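# Open the white door by its lever

## Task

Push the white door's lever down and swing the door toward the robot until it stands close to perpendicular to the wall. Then release it and back away. The robot must not fall or finish leaning, and at the end it must be in contact with nothing.

## Robot and tools

Robot: a Rainbow Robotics RB-Y1. It has a wheeled base (two drive wheels and two rear casters, 0.58 m wide, 0.10 m ahead of the wheel axle and 0.57 m behind it; a spin on the spot sweeps a 0.58 m radius). On it sits a folding leg and torso, a head camera and two 7-joint arms, each with a five-finger hand. The base cannot move sideways.

Frames: all positions are in metres. In the base frame the origin is on the floor between the drive wheels, x points forward, y to the left and z up. The odometry frame is the base frame as it was at the start. base_odometry only counts wheel turns, so slip looks like travel. Its heading is in rad, positive to the left. Each hand has a hand point 0.045 m in front of the palm. Its +z runs along the straight fingers and +y points out of the palm. The printed hand position can be off, more so when the arm is stretched or loaded.

Tool move: one action per call. Pass either "base", "joints" or both, or pass "target" alone. "min_time_s" is optional with either form (0.1 to 8 s) and sets the minimum duration of the arm, head and torso motions.
- base: a single object {"x_m_s", "turn_rad_s", "for_s"}. These are velocities relative to where the robot now is, not a place to reach. x_m_s is forward speed in m/s, 0 or a magnitude of 0.005 to 1.5, negative to reverse. turn_rad_s is the yaw rate in rad/s, left positive, 0 or a magnitude of 0.02 to 1.509. for_s is 0.1 to 5 s. Any velocity you omit is 0. Distance covered is roughly speed times duration. Acceleration is 0.4 m/s² (0.5 rad/s² when turning), and coasting to a stop can take up to about 3 s.
- joints: one flat object covering every part, keyed by joint name. The values are absolute targets, and any joint you leave out keeps its previous target. Torso joints in rad: torso_squat_rad 0 to 1.2, torso_shift_rad -0.3 to 0.6, torso_pitch_rad -0.2 to 1.4 (positive bows forward), torso_yaw_rad -1.5 to 1.5 (positive turns left). There are also combined limits. Arm joints in rad, with the right arm named the same way: shoulder_pitch ±2.356 (negative swings forward), left shoulder_roll 0 to 3.141 and right -3.141 to 0 (outward), shoulder_yaw ±2.094, elbow -2.617 to 0.01 (negative bends), forearm_roll ±3.141, wrist_pitch -1.57 to 1.919, hand_roll ±2.705. head_pan_rad ±0.523 (positive left). head_tilt_rad -0.35 to 1.57 (positive looks down).
- Hand keys per side use a unitless -1 to 1 scale: <side>_hand_little, ring, middle, index and thumb_bend, where +1 is straight and -1 is curled, and <side>_hand_thumb_turn, where +1 is beside the palm and -1 is opposite the fingers. <side>_hand_force_limit maps -1..1 to about 0..10 N at a fingertip (15 N for the thumb). <side>_hand_speed runs -0.96..1, where -0.8 is slow and 0.48 or more is full speed. A finger motor moves only when its target changes. It locks once it arrives or its load reaches the force limit.
- target: one hand per call, {"side": "left" or "right", "x", "y", "z", "quat_wxyz"}. This is an absolute pose of the hand point in the base frame: x, y and z each from -3 to 3 m, and the orientation as four numbers in w, x, y, z order, in the form the left_hand/right_hand lines print. It is converted once into joint angles, so the hand travels on an arc. For a long move, chain a few short targets. No other move may still be running when you send it.
- cameras: a list drawn from head_camera (896x504), left_wrist_camera, right_wrist_camera (both 504x504), or "all". blocking: true by default. false returns after about 0.5 s while the motion continues.

Other tools: wait {seconds 0 to 10, cameras}. stop {cameras} brakes all of your motions. zoom_image {camera, region [x0, y0, x1, y1]} takes pixels with the origin at the top-left, at most 504 wide and 504 high, on the latest image. show_instructions takes no arguments. finished_scene {scene: 1} ends the scene for good.

Reading results: "move" says done, or else the worst status. base_status, joint_status, left_hand_status and right_hand_status can read moving, done, off_target (came to rest away from its target and may still be pushing), reached (within 10 mm and 2°), short (with the remaining distance), refused (with a reason; nothing moved), not_followed, contact_stop, time_out, limit_stop_at_<name> or torque_fault. A refusal, or any stop you did not order, cancels the remaining move, wait and finished_scene calls in that reply. on_its_own lists things the robot did by itself. lidar_m gives 12 distances in 30° sectors at 0.23 m height, sector 1 straight ahead, then counter-clockwise, with "-" meaning nothing seen. motor_effort shows wheel load in %; at rest a wheel normally reads under 30. wheel_motors_off=1 means the wheels are briefly disabled. <side>_hand_stopped_by and the *_load_n values describe each finger motor. Joint torques, external torques and wrist force/torque show pushing, but they are noisy and have offsets.

Suggested order: look with the head camera. Drive slowly until you are in reach of the lever and clear of the door's swing. Raise one hand above the lever and press it down with the palm or fingers, or grip it gently. Holding it down, pull back along the door's arc, using the base in reverse and turns as well as the arm. Reposition if needed so the door ends nearly at 90° to the wall. Open the hand, draw the arm back, drive away, and confirm nothing is touching before finishing.

Avoid: driving fast or hard into the door or wall; quick bends or stops with the arms reaching forward, which can tip the robot; exceeding torso limits; the arms striking or squeezing each other; heavy sustained pushes, which can cause a torque fault (elbow limit 32.4 N m, wrist joints 22.5 N m, shoulders 63 N m) or overheat motors; slamming the door or letting it swing free.

Each tool is called after "Emit:" in YAML: its name, and indented under it one key for each argument.

Reference images:

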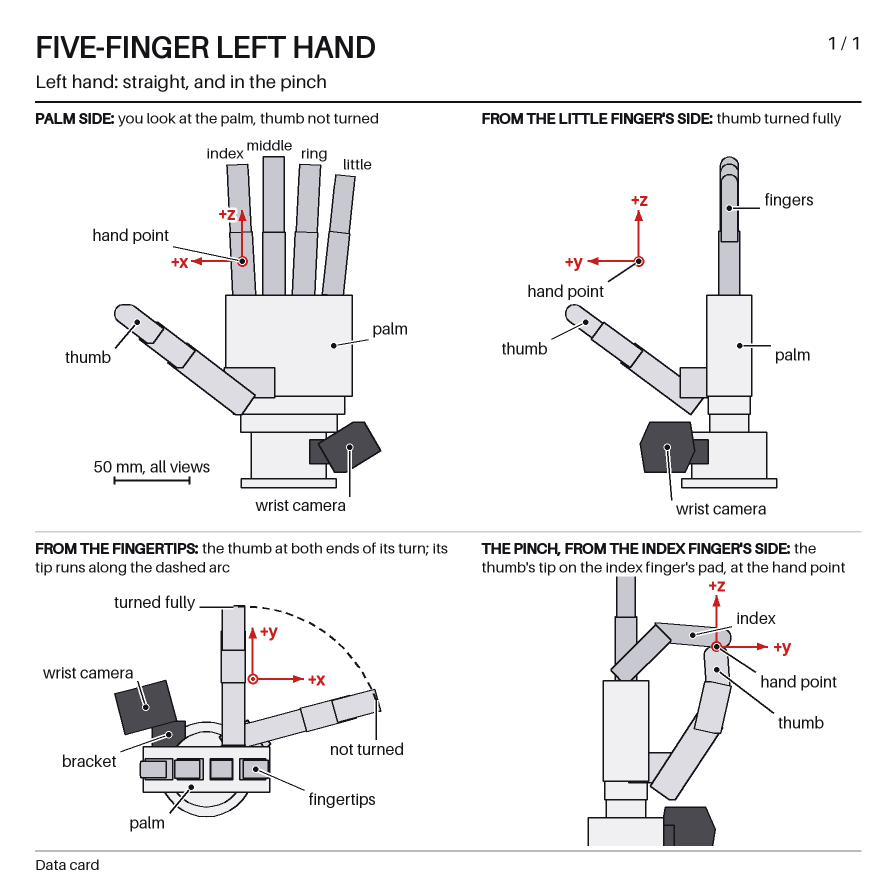

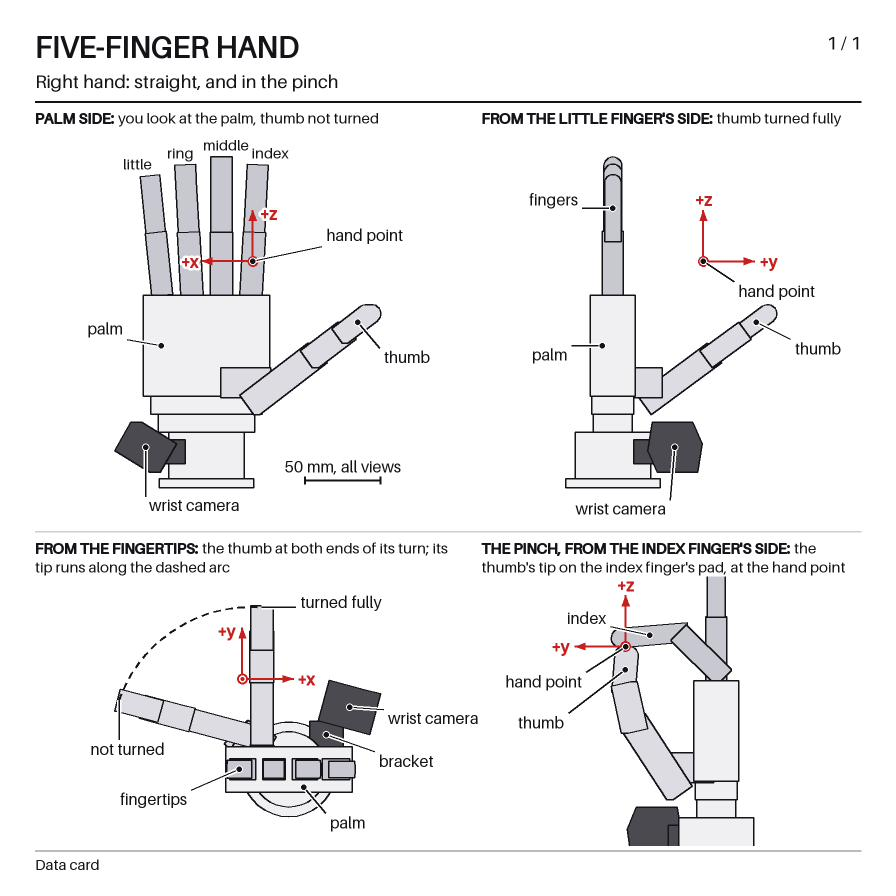

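## Session

Emit:
move:
  cameras: ["head_camera"]

Scene clock: 0.00 s.
Joint torques (N m): no reading
External joint torques (N m): no reading
Wrist force (N): no reading
Wrist torque (N m): no reading
Wrist force, peak (N): no reading
base_odometry: x=+0.000 y=+0.000 heading=+0.000
lidar_m: 1.07 1.06 1.17 1.85 2.34 1.63 1.40 1.92 0.84 1.09 2.63 1.33
base_status: not commanded
joint_positions: torso_squat_rad=+0.350 torso_shift_rad=+0.000 torso_pitch_rad=+0.000 torso_yaw_rad=+0.000 left_shoulder_pitch_rad=-0.003 left_shoulder_roll_rad=+0.036 left_shoulder_yaw_rad=+0.022 left_elbow_rad=-0.105 left_forearm_roll_rad=-0.038 left_wrist_pitch_rad=-0.010 left_hand_roll_rad=-0.013 right_shoulder_pitch_rad=+0.023 right_shoulder_roll_rad=-0.003 right_shoulder_yaw_rad=+0.011 right_elbow_rad=-0.119 right_forearm_roll_rad=-0.035 right_wrist_pitch_rad=-0.018 right_hand_roll_rad=+0.046 head_pan_rad=+0.000 head_tilt_rad=+0.400 left_hand_little=+1.000 left_hand_ring=+1.000 left_hand_middle=+1.000 left_hand_index=+1.000 left_hand_thumb_turn=+1.000 left_hand_thumb_bend=+1.000 left_hand_force_limit=+0.000 left_hand_speed=-0.800 right_hand_little=+1.000 right_hand_ring=+1.000 right_hand_middle=+1.000 right_hand_index=+1.000 right_hand_thumb_turn=+1.000 right_hand_thumb_bend=+1.000 right_hand_force_limit=+0.000 right_hand_speed=-0.800
joint_status: not commanded
wheel_motors_off: 0
left_hand_stopped_by: target,target,target,target,target,target
right_hand_stopped_by: target,target,target,target,target,target
left_little_load_n: 0.0
left_ring_load_n: -0.5
left_middle_load_n: 0.0
left_index_load_n: 0.0
left_thumb_bend_load_n: 0.0
left_thumb_turn_load_n: 0.0
right_little_load_n: 0.0
right_ring_load_n: 0.0
right_middle_load_n: 0.0
right_index_load_n: 0.0
right_thumb_bend_load_n: 0.0
right_thumb_turn_load_n: 0.0
motor_effort: left_wheel=+4 right_wheel=+0
chest: x=-0.2280 y=+0.0009 z=+1.2475 quat_wxyz=(+1.000, -0.001, +0.000, +0.000) (m; base frame)
left_hand: x=-0.2273 y=+0.2215 z=+0.5110 quat_wxyz=(+0.055, -0.695, +0.717, -0.028) (m; base frame)
right_hand: x=-0.2377 y=-0.1923 z=+0.5115 quat_wxyz=(+0.039, -0.711, +0.701, -0.042) (m; base frame)
pictures: head_camera

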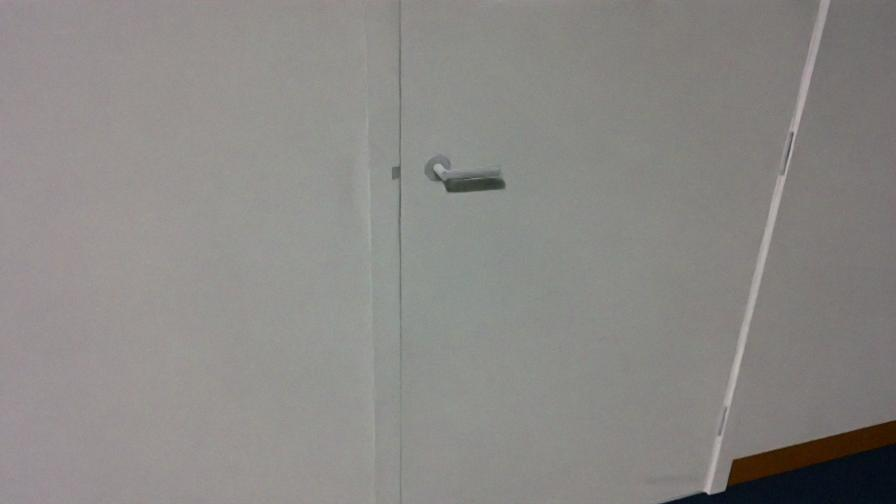

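Emit:
move:
  joints: {"head_pan_rad": -0.52, "head_tilt_rad": 0.5}
  cameras: ["head_camera"]

Emit:
move:
  joints: {"head_pan_rad": 0.52, "head_tilt_rad": 0.5}
  cameras: ["all"]

Scene clock: 20.80 s.
Joint torques (N m): left_arm=[-1.09 0.76 0.97 0.33 -0.03 -0.31 -0.23] | right_arm=[-0.75 -0.15 0.18 0.85 0.22 -0.75 -0.07]
External joint torques (N m): left_arm=[0.24 -0.27 0.92 0.32 -0.04 -0.02 -0.23] | right_arm=[0.11 0.38 0.2 0.63 0.2 -0.48 -0.07]
Wrist force (N): left_arm=[8.1 3.2 8.3] | right_arm=[11.6 7.8 8.3]
Wrist torque (N m): left_arm=[0.15 -0.87 -0.20] | right_arm=[0.63 -2.33 0.52]
Wrist force, peak (N): left_arm=[8.8 3.6 8.6] | right_arm=[12.6 7.6 8.7]
move: done
base_odometry: x=+0.000 y=+0.000 heading=+0.000
lidar_m: 1.08 1.07 1.18 1.85 2.34 1.62 1.40 1.93 0.84 1.10 2.63 1.33
base_status: not commanded
joint_positions: torso_squat_rad=+0.350 torso_shift_rad=+0.000 torso_pitch_rad=+0.000 torso_yaw_rad=+0.000 left_shoulder_pitch_rad=-0.003 left_shoulder_roll_rad=+0.036 left_shoulder_yaw_rad=+0.022 left_elbow_rad=-0.105 left_forearm_roll_rad=-0.038 left_wrist_pitch_rad=-0.010 left_hand_roll_rad=-0.013 right_shoulder_pitch_rad=+0.023 right_shoulder_roll_rad=-0.003 right_shoulder_yaw_rad=+0.011 right_elbow_rad=-0.119 right_forearm_roll_rad=-0.035 right_wrist_pitch_rad=-0.018 right_hand_roll_rad=+0.046 head_pan_rad=-0.520 head_tilt_rad=+0.500 left_hand_little=+1.000 left_hand_ring=+1.000 left_hand_middle=+1.000 left_hand_index=+1.000 left_hand_thumb_turn=+1.000 left_hand_thumb_bend=+1.000 left_hand_force_limit=+0.000 left_hand_speed=-0.800 right_hand_little=+1.000 right_hand_ring=+1.000 right_hand_middle=+1.000 right_hand_index=+1.000 right_hand_thumb_turn=+1.000 right_hand_thumb_bend=+1.000 right_hand_force_limit=+0.000 right_hand_speed=-0.800
joint_status: all done
wheel_motors_off: 0
left_hand_stopped_by: target,target,target,target,target,target
right_hand_stopped_by: target,target,target,target,target,target
left_little_load_n: 0.0
left_ring_load_n: 0.0
left_middle_load_n: 0.0
left_index_load_n: -0.5
left_thumb_bend_load_n: 0.0
left_thumb_turn_load_n: 0.0
right_little_load_n: 0.0
right_ring_load_n: 0.0
right_middle_load_n: 0.0
right_index_load_n: 0.0
right_thumb_bend_load_n: 0.0
right_thumb_turn_load_n: 0.0
motor_effort: left_wheel=+5(6) right_wheel=+1(1)
chest: x=-0.2280 y=+0.0009 z=+1.2475 quat_wxyz=(+1.000, -0.001, +0.000, +0.000) (m; base frame)
left_hand: x=-0.2273 y=+0.2215 z=+0.5110 quat_wxyz=(+0.055, -0.695, +0.717, -0.028) (m; base frame)
right_hand: x=-0.2377 y=-0.1923 z=+0.5115 quat_wxyz=(+0.039, -0.711, +0.701, -0.042) (m; base frame)
pictures: head_camera
camera_calibration:
head_camera: T_world_to_cam=[[-0.466255, -0.884173, 0.0290401, -0.148], [-0.465114, 0.217083, -0.858221, 1.20441], [0.752512, -0.413657, -0.512458, 0.839952], [0, 0, 0, 1]] pos_world=[-0.140894, -0.0448614, 1.46839]

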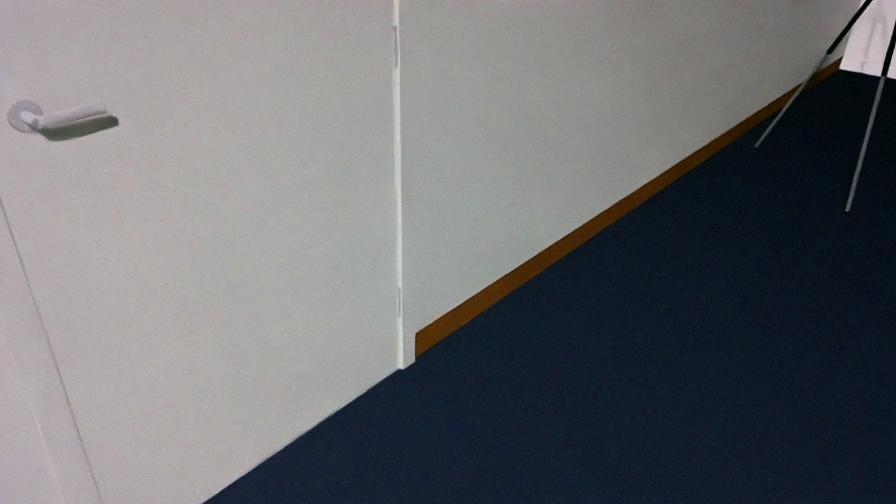

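Scene clock: 22.17 s.
Joint torques (N m): left_arm=[-0.71 1.15 0.91 0.55 0.1 -0.36 -0.16] | right_arm=[-0.97 -0.14 -0.51 0.57 0.15 -0.52 0]
External joint torques (N m): left_arm=[0.63 0.12 0.86 0.54 0.09 -0.07 -0.16] | right_arm=[-0.11 0.39 -0.49 0.36 0.13 -0.25 0]
Wrist force (N): left_arm=[7.7 2.9 7.4] | right_arm=[11.3 6.9 8.4]
Wrist torque (N m): left_arm=[0.13 -0.86 -0.17] | right_arm=[0.43 -2.30 0.51]
Wrist force, peak (N): left_arm=[8.1 3.4 9.0] | right_arm=[12.0 7.9 8.9]
move: done
base_odometry: x=+0.000 y=+0.000 heading=+0.000
lidar_m: 1.06 1.06 1.17 1.85 2.34 1.61 1.40 1.90 0.83 1.08 2.62 1.33
base_status: not commanded
joint_positions: torso_squat_rad=+0.350 torso_shift_rad=+0.000 torso_pitch_rad=+0.000 torso_yaw_rad=+0.000 left_shoulder_pitch_rad=-0.003 left_shoulder_roll_rad=+0.036 left_shoulder_yaw_rad=+0.022 left_elbow_rad=-0.105 left_forearm_roll_rad=-0.038 left_wrist_pitch_rad=-0.010 left_hand_roll_rad=-0.013 right_shoulder_pitch_rad=+0.023 right_shoulder_roll_rad=-0.003 right_shoulder_yaw_rad=+0.011 right_elbow_rad=-0.119 right_forearm_roll_rad=-0.035 right_wrist_pitch_rad=-0.018 right_hand_roll_rad=+0.046 head_pan_rad=+0.520 head_tilt_rad=+0.500 left_hand_little=+1.000 left_hand_ring=+1.000 left_hand_middle=+1.000 left_hand_index=+1.000 left_hand_thumb_turn=+1.000 left_hand_thumb_bend=+1.000 left_hand_force_limit=+0.000 left_hand_speed=-0.800 right_hand_little=+1.000 right_hand_ring=+1.000 right_hand_middle=+1.000 right_hand_index=+1.000 right_hand_thumb_turn=+1.000 right_hand_thumb_bend=+1.000 right_hand_force_limit=+0.000 right_hand_speed=-0.800
joint_status: all done
wheel_motors_off: 0
left_hand_stopped_by: target,target,target,target,target,target
right_hand_stopped_by: target,target,target,target,target,target
left_little_load_n: 0.0
left_ring_load_n: 0.0
left_middle_load_n: 0.0
left_index_load_n: 0.0
left_thumb_bend_load_n: 0.0
left_thumb_turn_load_n: 0.0
right_little_load_n: 0.0
right_ring_load_n: 0.0
right_middle_load_n: 0.0
right_index_load_n: 0.0
right_thumb_bend_load_n: 0.0
right_thumb_turn_load_n: -0.5
motor_effort: left_wheel=+5(7) right_wheel=+0(1)
chest: x=-0.2280 y=+0.0009 z=+1.2475 quat_wxyz=(+1.000, -0.001, +0.000, +0.000) (m; base frame)
left_hand: x=-0.2273 y=+0.2215 z=+0.5110 quat_wxyz=(+0.055, -0.695, +0.717, -0.028) (m; base frame)
right_hand: x=-0.2377 y=-0.1923 z=+0.5115 quat_wxyz=(+0.039, -0.711, +0.701, -0.042) (m; base frame)
pictures: head_camera, left_wrist_camera, right_wrist_camera
camera_calibration:
head_camera: T_world_to_cam=[[0.52643, -0.849723, 0.029026, 0.0564508], [-0.423629, -0.291745, -0.857568, 1.21256], [0.737164, 0.439153, -0.51355, 0.837432], [0, 0, 0, 1]] pos_world=[-0.133364, 0.0339666, 1.46828]

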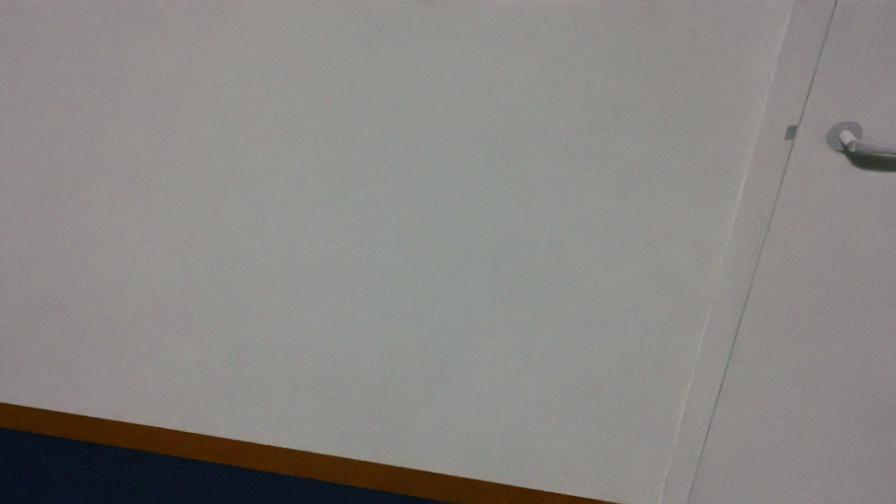

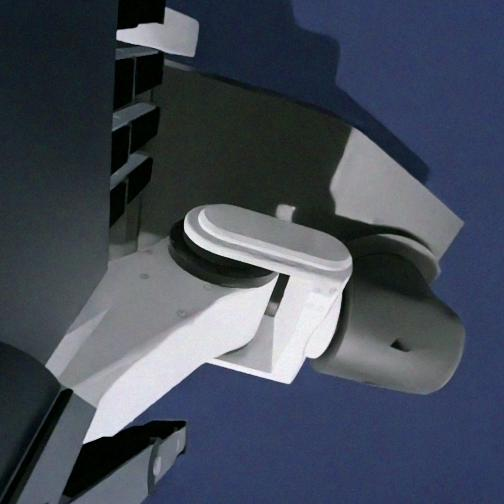

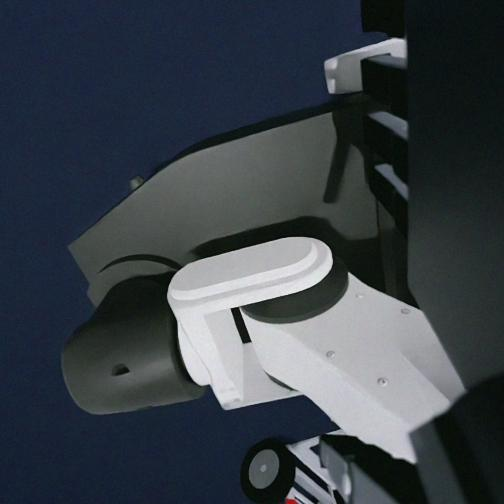

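Emit:
move:
  joints: {"head_pan_rad": 0.0, "head_tilt_rad": 0.3}
  cameras: ["head_camera"]

Emit:
zoom_image:
  camera: "head_camera"
  region: [370, 180, 570, 300]

Scene clock: 39.20 s.
Joint torques (N m): left_arm=[-0.83 0.6 0.77 0.43 0.03 -0.4 -0.17] | right_arm=[-1.73 -0.13 -0.22 0.8 0.25 -0.62 0.18]
External joint torques (N m): left_arm=[0.5 -0.43 0.72 0.41 0.02 -0.11 -0.17] | right_arm=[-0.87 0.4 -0.21 0.58 0.23 -0.35 0.18]
Wrist force (N): left_arm=[8.1 3.1 7.8] | right_arm=[11.7 7.6 7.9]
Wrist torque (N m): left_arm=[0.16 -0.92 -0.15] | right_arm=[0.59 -2.30 0.53]
Wrist force, peak (N): left_arm=[8.2 3.1 9.1] | right_arm=[12.2 8.1 8.6]
move: done
base_odometry: x=+0.000 y=+0.000 heading=+0.000
lidar_m: 1.08 1.07 1.18 1.85 2.34 1.63 1.40 1.91 0.83 1.09 2.63 1.32
base_status: not commanded
joint_positions: torso_squat_rad=+0.350 torso_shift_rad=+0.000 torso_pitch_rad=+0.000 torso_yaw_rad=+0.000 left_shoulder_pitch_rad=-0.003 left_shoulder_roll_rad=+0.036 left_shoulder_yaw_rad=+0.022 left_elbow_rad=-0.105 left_forearm_roll_rad=-0.038 left_wrist_pitch_rad=-0.010 left_hand_roll_rad=-0.013 right_shoulder_pitch_rad=+0.023 right_shoulder_roll_rad=-0.003 right_shoulder_yaw_rad=+0.011 right_elbow_rad=-0.119 right_forearm_roll_rad=-0.035 right_wrist_pitch_rad=-0.018 right_hand_roll_rad=+0.046 head_pan_rad=+0.000 head_tilt_rad=+0.300 left_hand_little=+1.000 left_hand_ring=+1.000 left_hand_middle=+1.000 left_hand_index=+1.000 left_hand_thumb_turn=+1.000 left_hand_thumb_bend=+1.000 left_hand_force_limit=+0.000 left_hand_speed=-0.800 right_hand_little=+1.000 right_hand_ring=+1.000 right_hand_middle=+1.000 right_hand_index=+1.000 right_hand_thumb_turn=+1.000 right_hand_thumb_bend=+1.000 right_hand_force_limit=+0.000 right_hand_speed=-0.800
joint_status: all done
wheel_motors_off: 0
left_hand_stopped_by: target,target,target,target,target,target
right_hand_stopped_by: target,target,target,target,target,target
left_little_load_n: 0.0
left_ring_load_n: 0.0
left_middle_load_n: 0.0
left_index_load_n: 0.0
left_thumb_bend_load_n: -0.5
left_thumb_turn_load_n: 0.0
right_little_load_n: 0.0
right_ring_load_n: 0.0
right_middle_load_n: 0.0
right_index_load_n: 0.0
right_thumb_bend_load_n: 0.0
right_thumb_turn_load_n: 0.0
motor_effort: left_wheel=+4(6) right_wheel=+0(2)
chest: x=-0.2280 y=+0.0009 z=+1.2475 quat_wxyz=(+1.000, -0.001, +0.000, +0.000) (m; base frame)
left_hand: x=-0.2273 y=+0.2215 z=+0.5110 quat_wxyz=(+0.055, -0.695, +0.717, -0.028) (m; base frame)
right_hand: x=-0.2377 y=-0.1923 z=+0.5115 quat_wxyz=(+0.039, -0.711, +0.701, -0.042) (m; base frame)
pictures: head_camera
camera_calibration:
head_camera: T_world_to_cam=[[0.0284936, -0.998961, 0.0355677, -0.0554573], [-0.331441, -0.043011, -0.942495, 1.35426], [0.943046, 0.0150665, -0.332322, 0.617979], [0, 0, 0, 1]] pos_world=[-0.132344, -0.00646235, 1.48373]

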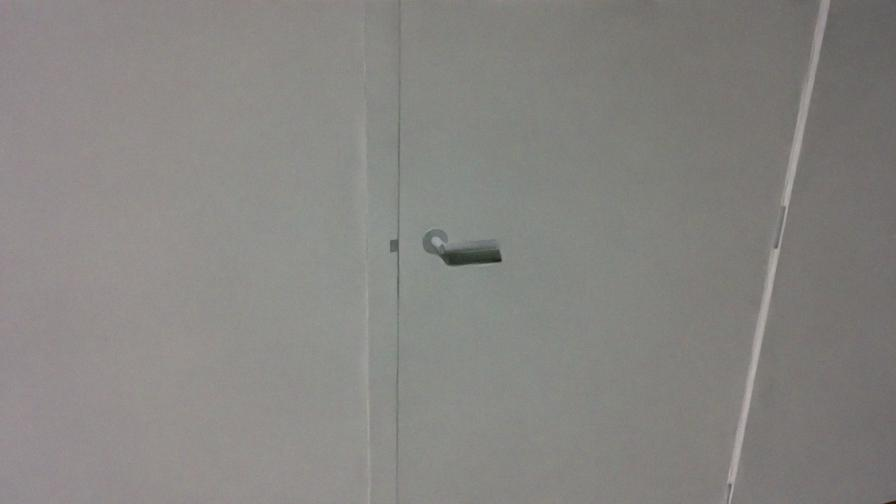

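Scaled by 2.520 from the camera's 896x504 image, which has a finer 1280x720 frame.

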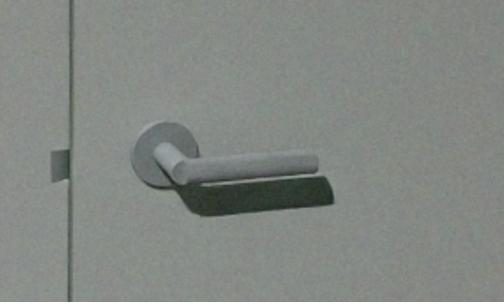

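Emit:
move:
  base: {"turn_rad_s": 0.3, "for_s": 1.22}
  joints: {"head_pan_rad": -0.35, "head_tilt_rad": 0.35}
  cameras: ["head_camera"]

Scene clock: 124.13 s.
Joint torques (N m): left_arm=[-1.26 0.99 0.59 0.48 0.19 -0.27 -0.19] | right_arm=[-0.49 -0.07 -0.32 0.42 0.19 -0.47 -0.07]
External joint torques (N m): left_arm=[0.08 -0.04 0.54 0.47 0.18 0.02 -0.19] | right_arm=[0.37 0.46 -0.3 0.21 0.17 -0.21 -0.07]
Wrist force (N): left_arm=[8.2 3.2 8.2] | right_arm=[11.5 7.3 7.5]
Wrist torque (N m): left_arm=[0.14 -0.90 -0.16] | right_arm=[0.61 -2.36 0.50]
Wrist force, peak (N): left_arm=[8.5 3.8 8.5] | right_arm=[12.3 7.6 8.6]
move: done
base_odometry: x=+0.000 y=+0.000 heading=+0.370
lidar_m: 1.06 1.12 1.54 3.26 1.85 1.39 1.91 0.82 0.89 3.99 1.52 1.09
base_status: done (sent for 1.23 of 1.23 s)
joint_positions: torso_squat_rad=+0.350 torso_shift_rad=+0.000 torso_pitch_rad=+0.000 torso_yaw_rad=+0.000 left_shoulder_pitch_rad=-0.003 left_shoulder_roll_rad=+0.036 left_shoulder_yaw_rad=+0.022 left_elbow_rad=-0.105 left_forearm_roll_rad=-0.038 left_wrist_pitch_rad=-0.010 left_hand_roll_rad=-0.013 right_shoulder_pitch_rad=+0.023 right_shoulder_roll_rad=-0.003 right_shoulder_yaw_rad=+0.011 right_elbow_rad=-0.119 right_forearm_roll_rad=-0.035 right_wrist_pitch_rad=-0.018 right_hand_roll_rad=+0.046 head_pan_rad=-0.350 head_tilt_rad=+0.350 left_hand_little=+1.000 left_hand_ring=+1.000 left_hand_middle=+1.000 left_hand_index=+1.000 left_hand_thumb_turn=+1.000 left_hand_thumb_bend=+1.000 left_hand_force_limit=+0.000 left_hand_speed=-0.800 right_hand_little=+1.000 right_hand_ring=+1.000 right_hand_middle=+1.000 right_hand_index=+1.000 right_hand_thumb_turn=+1.000 right_hand_thumb_bend=+1.000 right_hand_force_limit=+0.000 right_hand_speed=-0.800
joint_status: all done
wheel_motors_off: 0
left_hand_stopped_by: target,target,target,target,target,target
right_hand_stopped_by: target,target,target,target,target,target
left_little_load_n: 0.0
left_ring_load_n: 0.0
left_middle_load_n: 0.0
left_index_load_n: 0.0
left_thumb_bend_load_n: 0.0
left_thumb_turn_load_n: 0.0
right_little_load_n: 0.0
right_ring_load_n: 0.0
right_middle_load_n: 0.0
right_index_load_n: 0.0
right_thumb_bend_load_n: 0.0
right_thumb_turn_load_n: 0.0
motor_effort: left_wheel=+4(25) right_wheel=+10(18)
chest: x=-0.2280 y=+0.0009 z=+1.2475 quat_wxyz=(+1.000, -0.001, +0.000, +0.000) (m; base frame)
left_hand: x=-0.2273 y=+0.2215 z=+0.5110 quat_wxyz=(+0.055, -0.695, +0.717, -0.028) (m; base frame)
right_hand: x=-0.2377 y=-0.1923 z=+0.5115 quat_wxyz=(+0.039, -0.711, +0.701, -0.042) (m; base frame)
pictures: head_camera
camera_calibration:
head_camera: T_world_to_cam=[[-0.314187, -0.948752, 0.0340076, -0.123856], [-0.369479, 0.0892018, -0.924948, 1.32082], [0.874512, -0.303172, -0.37857, 0.671155], [0, 0, 0, 1]] pos_world=[-0.137831, -0.0318531, 1.47998]

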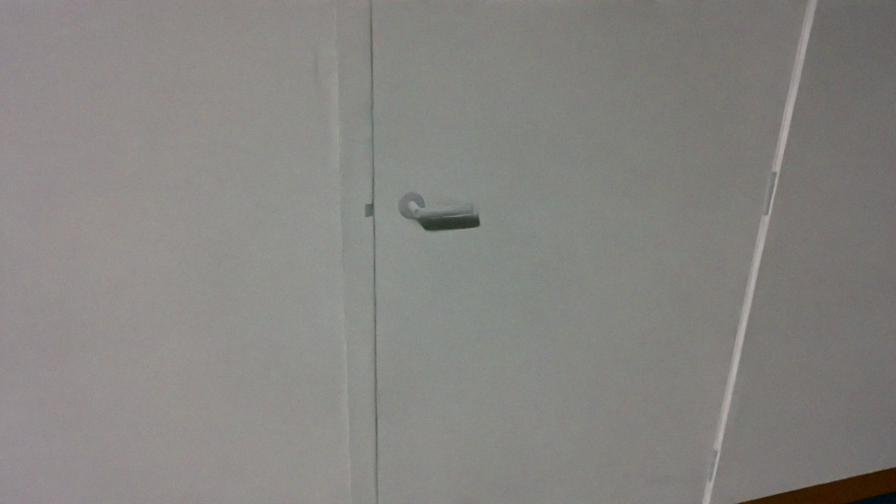

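Emit:
move:
  base: {"x_m_s": 0.3, "for_s": 1.93}
  joints: {"head_pan_rad": -0.5, "head_tilt_rad": 0.6}
  cameras: ["head_camera"]

Emit:
zoom_image:
  camera: "head_camera"
  region: [300, 100, 600, 300]

Scene clock: 141.03 s.
Joint torques (N m): left_arm=[-0.86 1.1 0.39 0.44 0.07 -0.24 -0.01] | right_arm=[-0.78 0.23 -0.11 0.81 0.04 -0.61 -0.01]
External joint torques (N m): left_arm=[0.47 0.08 0.34 0.43 0.06 0.05 -0.01] | right_arm=[0.08 0.76 -0.09 0.6 0.02 -0.34 -0.01]
Wrist force (N): left_arm=[7.8 3.4 8.1] | right_arm=[11.4 7.5 8.0]
Wrist torque (N m): left_arm=[0.19 -0.83 -0.18] | right_arm=[0.61 -2.27 0.52]
Wrist force, peak (N): left_arm=[8.4 3.9 8.5] | right_arm=[12.4 8.1 8.6]
move: done
base_odometry: x=+0.540 y=+0.210 heading=+0.371
lidar_m: 0.49 0.51 0.71 2.06 2.25 1.96 1.98 1.32 3.58 1.87 0.69 0.50
base_status: done (sent for 1.93 of 1.93 s)
joint_positions: torso_squat_rad=+0.350 torso_shift_rad=+0.000 torso_pitch_rad=+0.000 torso_yaw_rad=+0.000 left_shoulder_pitch_rad=-0.003 left_shoulder_roll_rad=+0.036 left_shoulder_yaw_rad=+0.022 left_elbow_rad=-0.105 left_forearm_roll_rad=-0.038 left_wrist_pitch_rad=-0.010 left_hand_roll_rad=-0.013 right_shoulder_pitch_rad=+0.023 right_shoulder_roll_rad=-0.003 right_shoulder_yaw_rad=+0.011 right_elbow_rad=-0.119 right_forearm_roll_rad=-0.035 right_wrist_pitch_rad=-0.018 right_hand_roll_rad=+0.046 head_pan_rad=-0.500 head_tilt_rad=+0.600 left_hand_little=+1.000 left_hand_ring=+1.000 left_hand_middle=+1.000 left_hand_index=+1.000 left_hand_thumb_turn=+1.000 left_hand_thumb_bend=+1.000 left_hand_force_limit=+0.000 left_hand_speed=-0.800 right_hand_little=+1.000 right_hand_ring=+1.000 right_hand_middle=+1.000 right_hand_index=+1.000 right_hand_thumb_turn=+1.000 right_hand_thumb_bend=+1.000 right_hand_force_limit=+0.000 right_hand_speed=-0.800
joint_status: all done
wheel_motors_off: 0
left_hand_stopped_by: target,target,target,target,target,target
right_hand_stopped_by: target,target,target,target,target,target
left_little_load_n: 0.0
left_ring_load_n: 0.0
left_middle_load_n: 0.0
left_index_load_n: 0.0
left_thumb_bend_load_n: -0.5
left_thumb_turn_load_n: 0.5
right_little_load_n: 0.0
right_ring_load_n: 0.0
right_middle_load_n: 0.0
right_index_load_n: 0.0
right_thumb_bend_load_n: 0.0
right_thumb_turn_load_n: 0.0
motor_effort: left_wheel=+6(31) right_wheel=-8(31)
chest: x=-0.2280 y=+0.0009 z=+1.2475 quat_wxyz=(+1.000, -0.001, +0.000, +0.000) (m; base frame)
left_hand: x=-0.2272 y=+0.2215 z=+0.5110 quat_wxyz=(+0.055, -0.695, +0.717, -0.028) (m; base frame)
right_hand: x=-0.2377 y=-0.1923 z=+0.5115 quat_wxyz=(+0.039, -0.711, +0.701, -0.042) (m; base frame)
pictures: head_camera
camera_calibration:
head_camera: T_world_to_cam=[[-0.446138, -0.894602, 0.0254691, -0.138746], [-0.542331, 0.247603, -0.802851, 1.10831], [0.711926, -0.371995, -0.595636, 0.951949], [0, 0, 0, 1]] pos_world=[-0.138547, -0.0444237, 1.46036]

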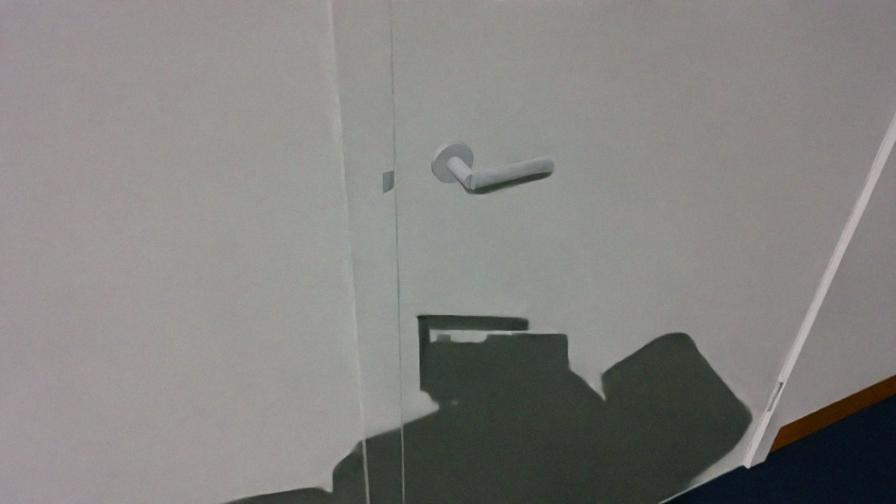

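Scaled by 1.680 from the camera's 896x504 image, which has a finer 1280x720 frame.

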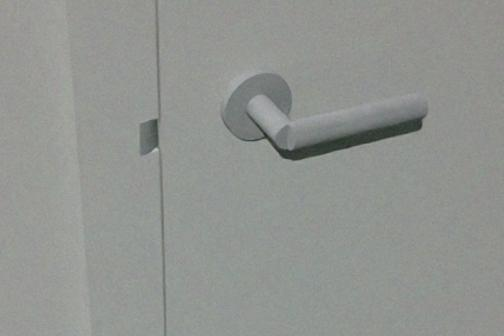

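Emit:
move:
  target: {"side": "right", "x": 0.2, "y": -0.4, "z": 1.12, "quat_wxyz": [0.5, -0.5, 0.5, -0.5]}
  min_time_s: 3
  cameras: ["head_camera", "right_wrist_camera"]

Emit:
move:
  joints: {"right_hand_index": 0.0, "right_hand_middle": 0.0, "right_hand_ring": 0.0, "right_hand_little": 0.0, "right_hand_force_limit": 0.8}
  cameras: ["head_camera", "right_wrist_camera"]

Scene clock: 192.23 s.
Joint torques (N m): left_arm=[-0.55 0.52 0.71 0.44 -0.1 -0.19 -0.23] | right_arm=[-1.73 -10.34 -9.33 -5.59 0.37 -1.81 -0.03]
External joint torques (N m): left_arm=[0.78 -0.51 0.66 0.43 -0.11 0.1 -0.23] | right_arm=[0.98 1.12 -0.31 0.67 0.1 -0.12 -0.03]
Wrist force (N): left_arm=[8.3 3.1 8.3] | right_arm=[12.2 12.6 2.5]
Wrist torque (N m): left_arm=[0.12 -0.92 -0.18] | right_arm=[1.21 -2.24 0.53]
Wrist force, peak (N): left_arm=[8.5 3.4 8.5] | right_arm=[12.2 13.3 2.1]
move: done
base_odometry: x=+0.540 y=+0.210 heading=+0.371
lidar_m: 0.48 0.51 0.71 2.06 2.26 1.96 1.97 1.31 3.59 1.87 0.70 0.51
base_status: not commanded
joint_positions: torso_squat_rad=+0.350 torso_shift_rad=+0.000 torso_pitch_rad=+0.000 torso_yaw_rad=+0.000 left_shoulder_pitch_rad=-0.003 left_shoulder_roll_rad=+0.036 left_shoulder_yaw_rad=+0.022 left_elbow_rad=-0.105 left_forearm_roll_rad=-0.038 left_wrist_pitch_rad=-0.010 left_hand_roll_rad=-0.013 right_shoulder_pitch_rad=+0.581 right_shoulder_roll_rad=-0.839 right_shoulder_yaw_rad=-0.343 right_elbow_rad=-2.190 right_forearm_roll_rad=-0.320 right_wrist_pitch_rad=+0.120 right_hand_roll_rad=-0.622 head_pan_rad=-0.500 head_tilt_rad=+0.600 left_hand_little=+1.000 left_hand_ring=+1.000 left_hand_middle=+1.000 left_hand_index=+1.000 left_hand_thumb_turn=+1.000 left_hand_thumb_bend=+1.000 left_hand_force_limit=+0.000 left_hand_speed=-0.800 right_hand_little=+1.000 right_hand_ring=+1.000 right_hand_middle=+1.000 right_hand_index=+1.000 right_hand_thumb_turn=+1.000 right_hand_thumb_bend=+1.000 right_hand_force_limit=+0.000 right_hand_speed=-0.800
joint_status: all done
wheel_motors_off: 0
left_hand_stopped_by: target,target,target,target,target,target
right_hand_stopped_by: target,target,target,target,target,target
left_little_load_n: 0.0
left_ring_load_n: 0.0
left_middle_load_n: 0.0
left_index_load_n: 0.5
left_thumb_bend_load_n: 0.0
left_thumb_turn_load_n: 0.0
right_little_load_n: 0.0
right_ring_load_n: 0.0
right_middle_load_n: 0.0
right_index_load_n: 0.0
right_thumb_bend_load_n: 0.0
right_thumb_turn_load_n: 0.0
motor_effort: left_wheel=+7(9) right_wheel=-8(9)
chest: x=-0.2280 y=+0.0009 z=+1.2475 quat_wxyz=(+1.000, -0.001, +0.000, +0.000) (m; base frame)
left_hand: x=-0.2272 y=+0.2215 z=+0.5110 quat_wxyz=(+0.055, -0.695, +0.717, -0.028) (m; base frame)
right_hand: x=+0.2000 y=-0.3999 z=+1.1201 quat_wxyz=(+0.500, -0.500, +0.500, -0.500) (m; base frame)
right_hand_status: reached (checked arc, planned for 3.0 s): 0 mm and 0.0 deg off.
pictures: head_camera, right_wrist_camera
camera_calibration:
head_camera: T_world_to_cam=[[-0.446138, -0.894602, 0.0254691, -0.138746], [-0.542331, 0.247603, -0.802851, 1.10831], [0.711926, -0.371995, -0.595636, 0.951949], [0, 0, 0, 1]] pos_world=[-0.138547, -0.0444237, 1.46036]
right_wrist_camera: T_world_to_cam=[[-0.00525427, -0.253272, -0.967381, 0.980202], [-0.531474, 0.820158, -0.211841, 0.671898], [0.847058, 0.513025, -0.138917, 0.310676], [0, 0, 0, 1]] pos_world=[0.0990863, -0.462189, 1.13372]

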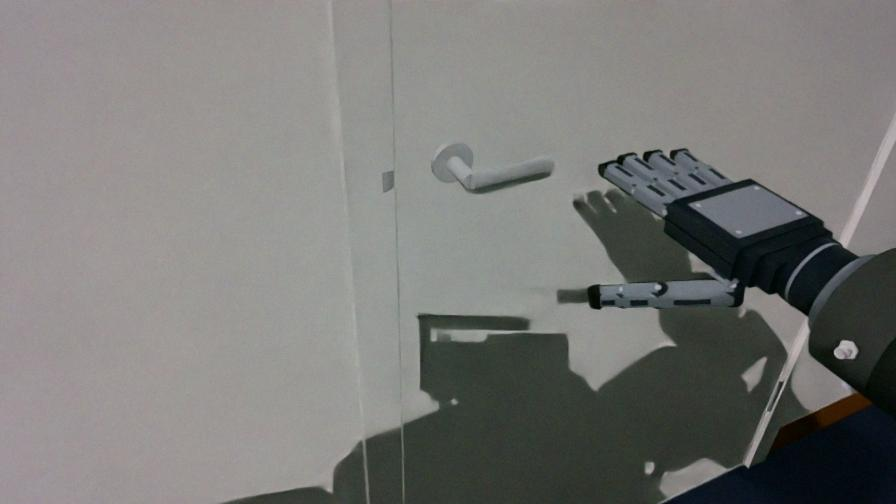

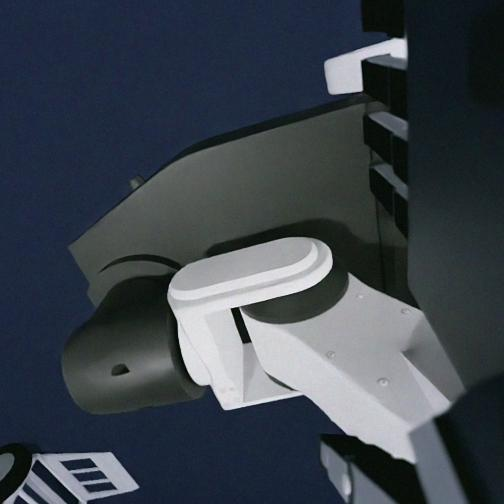

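Scene clock: 194.53 s.
Joint torques (N m): left_arm=[-0.93 0.76 0.87 0.65 0.03 -0.37 0.04] | right_arm=[-1.41 -9.9 -9.23 -5.43 0.11 -1.78 0.04]
External joint torques (N m): left_arm=[0.41 -0.26 0.82 0.64 0.02 -0.08 0.04] | right_arm=[1.29 1.56 -0.22 0.82 -0.17 -0.09 0.04]
Wrist force (N): left_arm=[7.3 3.0 8.3] | right_arm=[12.1 12.3 2.9]
Wrist torque (N m): left_arm=[0.12 -0.74 -0.21] | right_arm=[1.10 -2.20 0.53]
Wrist force, peak (N): left_arm=[8.8 3.2 8.4] | right_arm=[12.5 13.3 2.6]
move: done
base_odometry: x=+0.540 y=+0.210 heading=+0.371
lidar_m: 0.48 0.51 0.70 2.05 2.25 1.96 1.97 1.33 3.59 1.87 0.69 0.51
base_status: not commanded
joint_positions: torso_squat_rad=+0.350 torso_shift_rad=+0.000 torso_pitch_rad=+0.000 torso_yaw_rad=+0.000 left_shoulder_pitch_rad=-0.003 left_shoulder_roll_rad=+0.036 left_shoulder_yaw_rad=+0.022 left_elbow_rad=-0.105 left_forearm_roll_rad=-0.038 left_wrist_pitch_rad=-0.010 left_hand_roll_rad=-0.013 right_shoulder_pitch_rad=+0.581 right_shoulder_roll_rad=-0.839 right_shoulder_yaw_rad=-0.343 right_elbow_rad=-2.190 right_forearm_roll_rad=-0.320 right_wrist_pitch_rad=+0.120 right_hand_roll_rad=-0.622 head_pan_rad=-0.500 head_tilt_rad=+0.600 left_hand_little=+1.000 left_hand_ring=+1.000 left_hand_middle=+1.000 left_hand_index=+1.000 left_hand_thumb_turn=+1.000 left_hand_thumb_bend=+1.000 left_hand_force_limit=+0.000 left_hand_speed=-0.800 right_hand_little=+0.000 right_hand_ring=+0.000 right_hand_middle=+0.000 right_hand_index=+0.000 right_hand_thumb_turn=+1.000 right_hand_thumb_bend=+1.000 right_hand_force_limit=+0.800 right_hand_speed=-0.800
joint_status: all done
wheel_motors_off: 0
left_hand_stopped_by: target,target,target,target,target,target
right_hand_stopped_by: target,target,target,target,target,target
left_little_load_n: 0.0
left_ring_load_n: 0.0
left_middle_load_n: 0.0
left_index_load_n: 0.0
left_thumb_bend_load_n: 0.0
left_thumb_turn_load_n: 0.0
right_little_load_n: 0.0
right_ring_load_n: 0.0
right_middle_load_n: 0.0
right_index_load_n: 0.0
right_thumb_bend_load_n: 0.0
right_thumb_turn_load_n: -0.5
motor_effort: left_wheel=+8(10) right_wheel=-8(9)
chest: x=-0.2280 y=+0.0009 z=+1.2475 quat_wxyz=(+1.000, -0.001, +0.000, +0.000) (m; base frame)
left_hand: x=-0.2272 y=+0.2215 z=+0.5110 quat_wxyz=(+0.055, -0.695, +0.717, -0.028) (m; base frame)
right_hand: x=+0.2000 y=-0.3999 z=+1.1201 quat_wxyz=(+0.500, -0.500, +0.500, -0.500) (m; base frame)
pictures: head_camera, right_wrist_camera
camera_calibration:
head_camera: T_world_to_cam=[[-0.446138, -0.894602, 0.0254691, -0.138746], [-0.542331, 0.247603, -0.802851, 1.10831], [0.711926, -0.371995, -0.595636, 0.951949], [0, 0, 0, 1]] pos_world=[-0.138547, -0.0444237, 1.46036]
right_wrist_camera: T_world_to_cam=[[-0.00525427, -0.253272, -0.967381, 0.980202], [-0.531474, 0.820158, -0.211841, 0.671898], [0.847058, 0.513025, -0.138917, 0.310676], [0, 0, 0, 1]] pos_world=[0.0990863, -0.462189, 1.13372]

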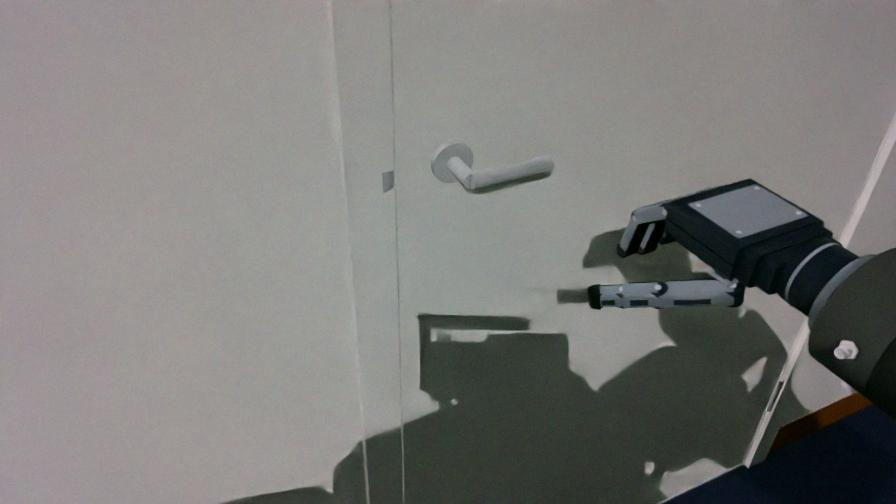

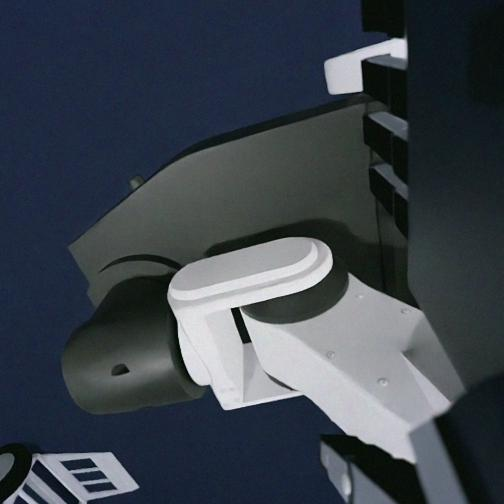

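Emit:
move:
  target: {"side": "right", "x": 0.34, "y": -0.41, "z": 1.13, "quat_wxyz": [0.5, -0.5, 0.5, -0.5]}
  min_time_s: 2

Emit:
move:
  target: {"side": "right", "x": 0.448, "y": -0.42, "z": 1.11, "quat_wxyz": [0.5, -0.5, 0.5, -0.5]}
  min_time_s: 2.5
  cameras: ["head_camera", "right_wrist_camera"]

Emit:
zoom_image:
  camera: "head_camera"
  region: [400, 80, 650, 240]

Scene clock: 208.17 s.
Joint torques (N m): left_arm=[-0.69 1.32 0.83 0.54 0.07 -0.3 -0.11] | right_arm=[-12.45 -14.6 -8.37 -5.11 0.2 -1.93 0.09]
External joint torques (N m): left_arm=[0.64 0.29 0.79 0.53 0.06 -0.01 -0.11] | right_arm=[-0.9 1.04 1.52 1.08 -0.15 -0.24 0.09]
Wrist force (N): left_arm=[7.8 3.6 8.0] | right_arm=[12.1 13.3 3.0]
Wrist torque (N m): left_arm=[0.25 -0.83 -0.24] | right_arm=[1.27 -2.24 0.67]
Wrist force, peak (N): left_arm=[8.3 3.8 8.6] | right_arm=[13.0 12.7 2.9]
move: done
base_odometry: x=+0.540 y=+0.210 heading=+0.371
lidar_m: 0.48 0.52 0.72 2.06 2.26 1.96 1.99 1.32 3.60 1.88 0.69 0.50
base_status: not commanded
joint_positions: torso_squat_rad=+0.350 torso_shift_rad=+0.000 torso_pitch_rad=+0.000 torso_yaw_rad=+0.000 left_shoulder_pitch_rad=-0.003 left_shoulder_roll_rad=+0.036 left_shoulder_yaw_rad=+0.022 left_elbow_rad=-0.105 left_forearm_roll_rad=-0.038 left_wrist_pitch_rad=-0.010 left_hand_roll_rad=-0.013 right_shoulder_pitch_rad=-0.015 right_shoulder_roll_rad=-0.945 right_shoulder_yaw_rad=-0.054 right_elbow_rad=-1.738 right_forearm_roll_rad=-0.335 right_wrist_pitch_rad=+0.190 right_hand_roll_rad=-0.617 head_pan_rad=-0.500 head_tilt_rad=+0.600 left_hand_little=+1.000 left_hand_ring=+1.000 left_hand_middle=+1.000 left_hand_index=+1.000 left_hand_thumb_turn=+1.000 left_hand_thumb_bend=+1.000 left_hand_force_limit=+0.000 left_hand_speed=-0.800 right_hand_little=+0.000 right_hand_ring=+0.000 right_hand_middle=+0.000 right_hand_index=+0.000 right_hand_thumb_turn=+1.000 right_hand_thumb_bend=+1.000 right_hand_force_limit=+0.800 right_hand_speed=-0.800
joint_status: all done
wheel_motors_off: 0
left_hand_stopped_by: target,target,target,target,target,target
right_hand_stopped_by: target,target,target,target,target,target
left_little_load_n: 0.0
left_ring_load_n: 0.0
left_middle_load_n: 0.0
left_index_load_n: 0.0
left_thumb_bend_load_n: -0.5
left_thumb_turn_load_n: 0.0
right_little_load_n: 0.0
right_ring_load_n: 0.0
right_middle_load_n: 0.0
right_index_load_n: 0.0
right_thumb_bend_load_n: 0.0
right_thumb_turn_load_n: 0.0
motor_effort: left_wheel=+8(9) right_wheel=-8(9)
chest: x=-0.2280 y=+0.0009 z=+1.2475 quat_wxyz=(+1.000, -0.001, +0.000, +0.000) (m; base frame)
left_hand: x=-0.2272 y=+0.2215 z=+0.5110 quat_wxyz=(+0.055, -0.695, +0.717, -0.028) (m; base frame)
right_hand: x=+0.3399 y=-0.4101 z=+1.1300 quat_wxyz=(+0.500, -0.500, +0.500, -0.500) (m; base frame)
right_hand_status: reached (checked arc, planned for 2.0 s): 0 mm and 0.0 deg off.
pictures: none

Scene clock: 211.00 s.
Joint torques (N m): left_arm=[-0.41 0.87 0.62 0.23 0.04 -0.55 -0.09] | right_arm=[-18.62 -13.7 -6.84 -4.27 -0.18 -2.09 0.31]
External joint torques (N m): left_arm=[0.92 -0.15 0.57 0.22 0.02 -0.26 -0.09] | right_arm=[-0.14 2.81 1.76 1.36 -0.26 -0.36 0.31]
Wrist force (N): left_arm=[8.2 3.2 7.4] | right_arm=[11.5 11.8 2.4]
Wrist torque (N m): left_arm=[0.15 -0.93 -0.16] | right_arm=[1.12 -2.14 0.58]
Wrist force, peak (N): left_arm=[8.5 2.9 8.8] | right_arm=[12.7 12.9 2.4]
move: done
base_odometry: x=+0.540 y=+0.210 heading=+0.371
lidar_m: 0.49 0.51 0.70 2.06 2.26 1.96 1.97 1.32 3.58 1.88 0.70 0.51
base_status: not commanded
joint_positions: torso_squat_rad=+0.350 torso_shift_rad=+0.000 torso_pitch_rad=+0.000 torso_yaw_rad=+0.000 left_shoulder_pitch_rad=-0.003 left_shoulder_roll_rad=+0.036 left_shoulder_yaw_rad=+0.022 left_elbow_rad=-0.105 left_forearm_roll_rad=-0.038 left_wrist_pitch_rad=-0.010 left_hand_roll_rad=-0.013 right_shoulder_pitch_rad=-0.525 right_shoulder_roll_rad=-0.919 right_shoulder_yaw_rad=+0.321 right_elbow_rad=-1.089 right_forearm_roll_rad=-0.411 right_wrist_pitch_rad=-0.047 right_hand_roll_rad=-0.585 head_pan_rad=-0.500 head_tilt_rad=+0.600 left_hand_little=+1.000 left_hand_ring=+1.000 left_hand_middle=+1.000 left_hand_index=+1.000 left_hand_thumb_turn=+1.000 left_hand_thumb_bend=+1.000 left_hand_force_limit=+0.000 left_hand_speed=-0.800 right_hand_little=+0.000 right_hand_ring=+0.000 right_hand_middle=+0.000 right_hand_index=+0.000 right_hand_thumb_turn=+1.000 right_hand_thumb_bend=+1.000 right_hand_force_limit=+0.800 right_hand_speed=-0.800
joint_status: all done
wheel_motors_off: 0
left_hand_stopped_by: target,target,target,target,target,target
right_hand_stopped_by: target,target,target,target,target,target
left_little_load_n: 0.5
left_ring_load_n: 0.0
left_middle_load_n: 0.0
left_index_load_n: 0.0
left_thumb_bend_load_n: 0.0
left_thumb_turn_load_n: 0.0
right_little_load_n: 0.0
right_ring_load_n: -0.5
right_middle_load_n: 0.0
right_index_load_n: 0.0
right_thumb_bend_load_n: 0.0
right_thumb_turn_load_n: -0.5
motor_effort: left_wheel=+9(10) right_wheel=-8(9)
chest: x=-0.2280 y=+0.0009 z=+1.2475 quat_wxyz=(+1.000, -0.001, +0.000, +0.000) (m; base frame)
left_hand: x=-0.2272 y=+0.2215 z=+0.5110 quat_wxyz=(+0.055, -0.695, +0.717, -0.028) (m; base frame)
right_hand: x=+0.4477 y=-0.4207 z=+1.1101 quat_wxyz=(+0.499, -0.499, +0.501, -0.501) (m; base frame)
right_hand_status: reached (checked arc, planned for 2.5 s): 1 mm and 0.2 deg off.
pictures: head_camera, right_wrist_camera
camera_calibration:
head_camera: T_world_to_cam=[[-0.446201, -0.894569, 0.025522, -0.138831], [-0.542313, 0.247594, -0.802866, 1.10833], [0.711899, -0.372081, -0.595614, 0.95191], [0, 0, 0, 1]] pos_world=[-0.138547, -0.0444238, 1.46036]
right_wrist_camera: T_world_to_cam=[[-0.00607365, -0.253862, -0.967221, 0.966605], [-0.528314, 0.822042, -0.21244, 0.818418], [0.849028, 0.509706, -0.139112, 0.108099], [0, 0, 0, 1]] pos_world=[0.346473, -0.482489, 1.12382]

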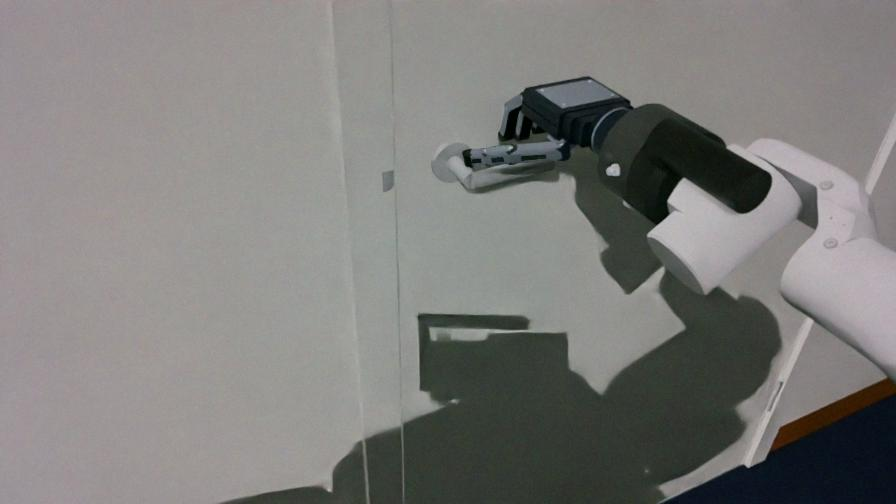

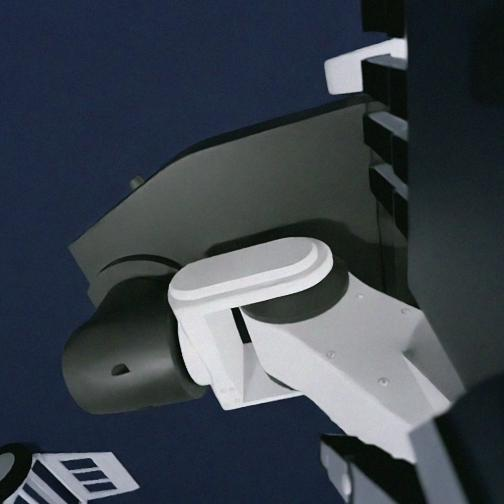

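Scaled by 2.016 from the camera's 896x504 image, which has a finer 1280x720 frame.

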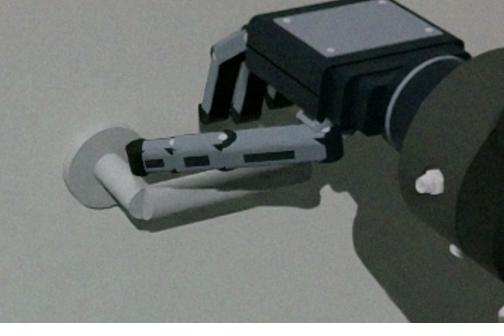

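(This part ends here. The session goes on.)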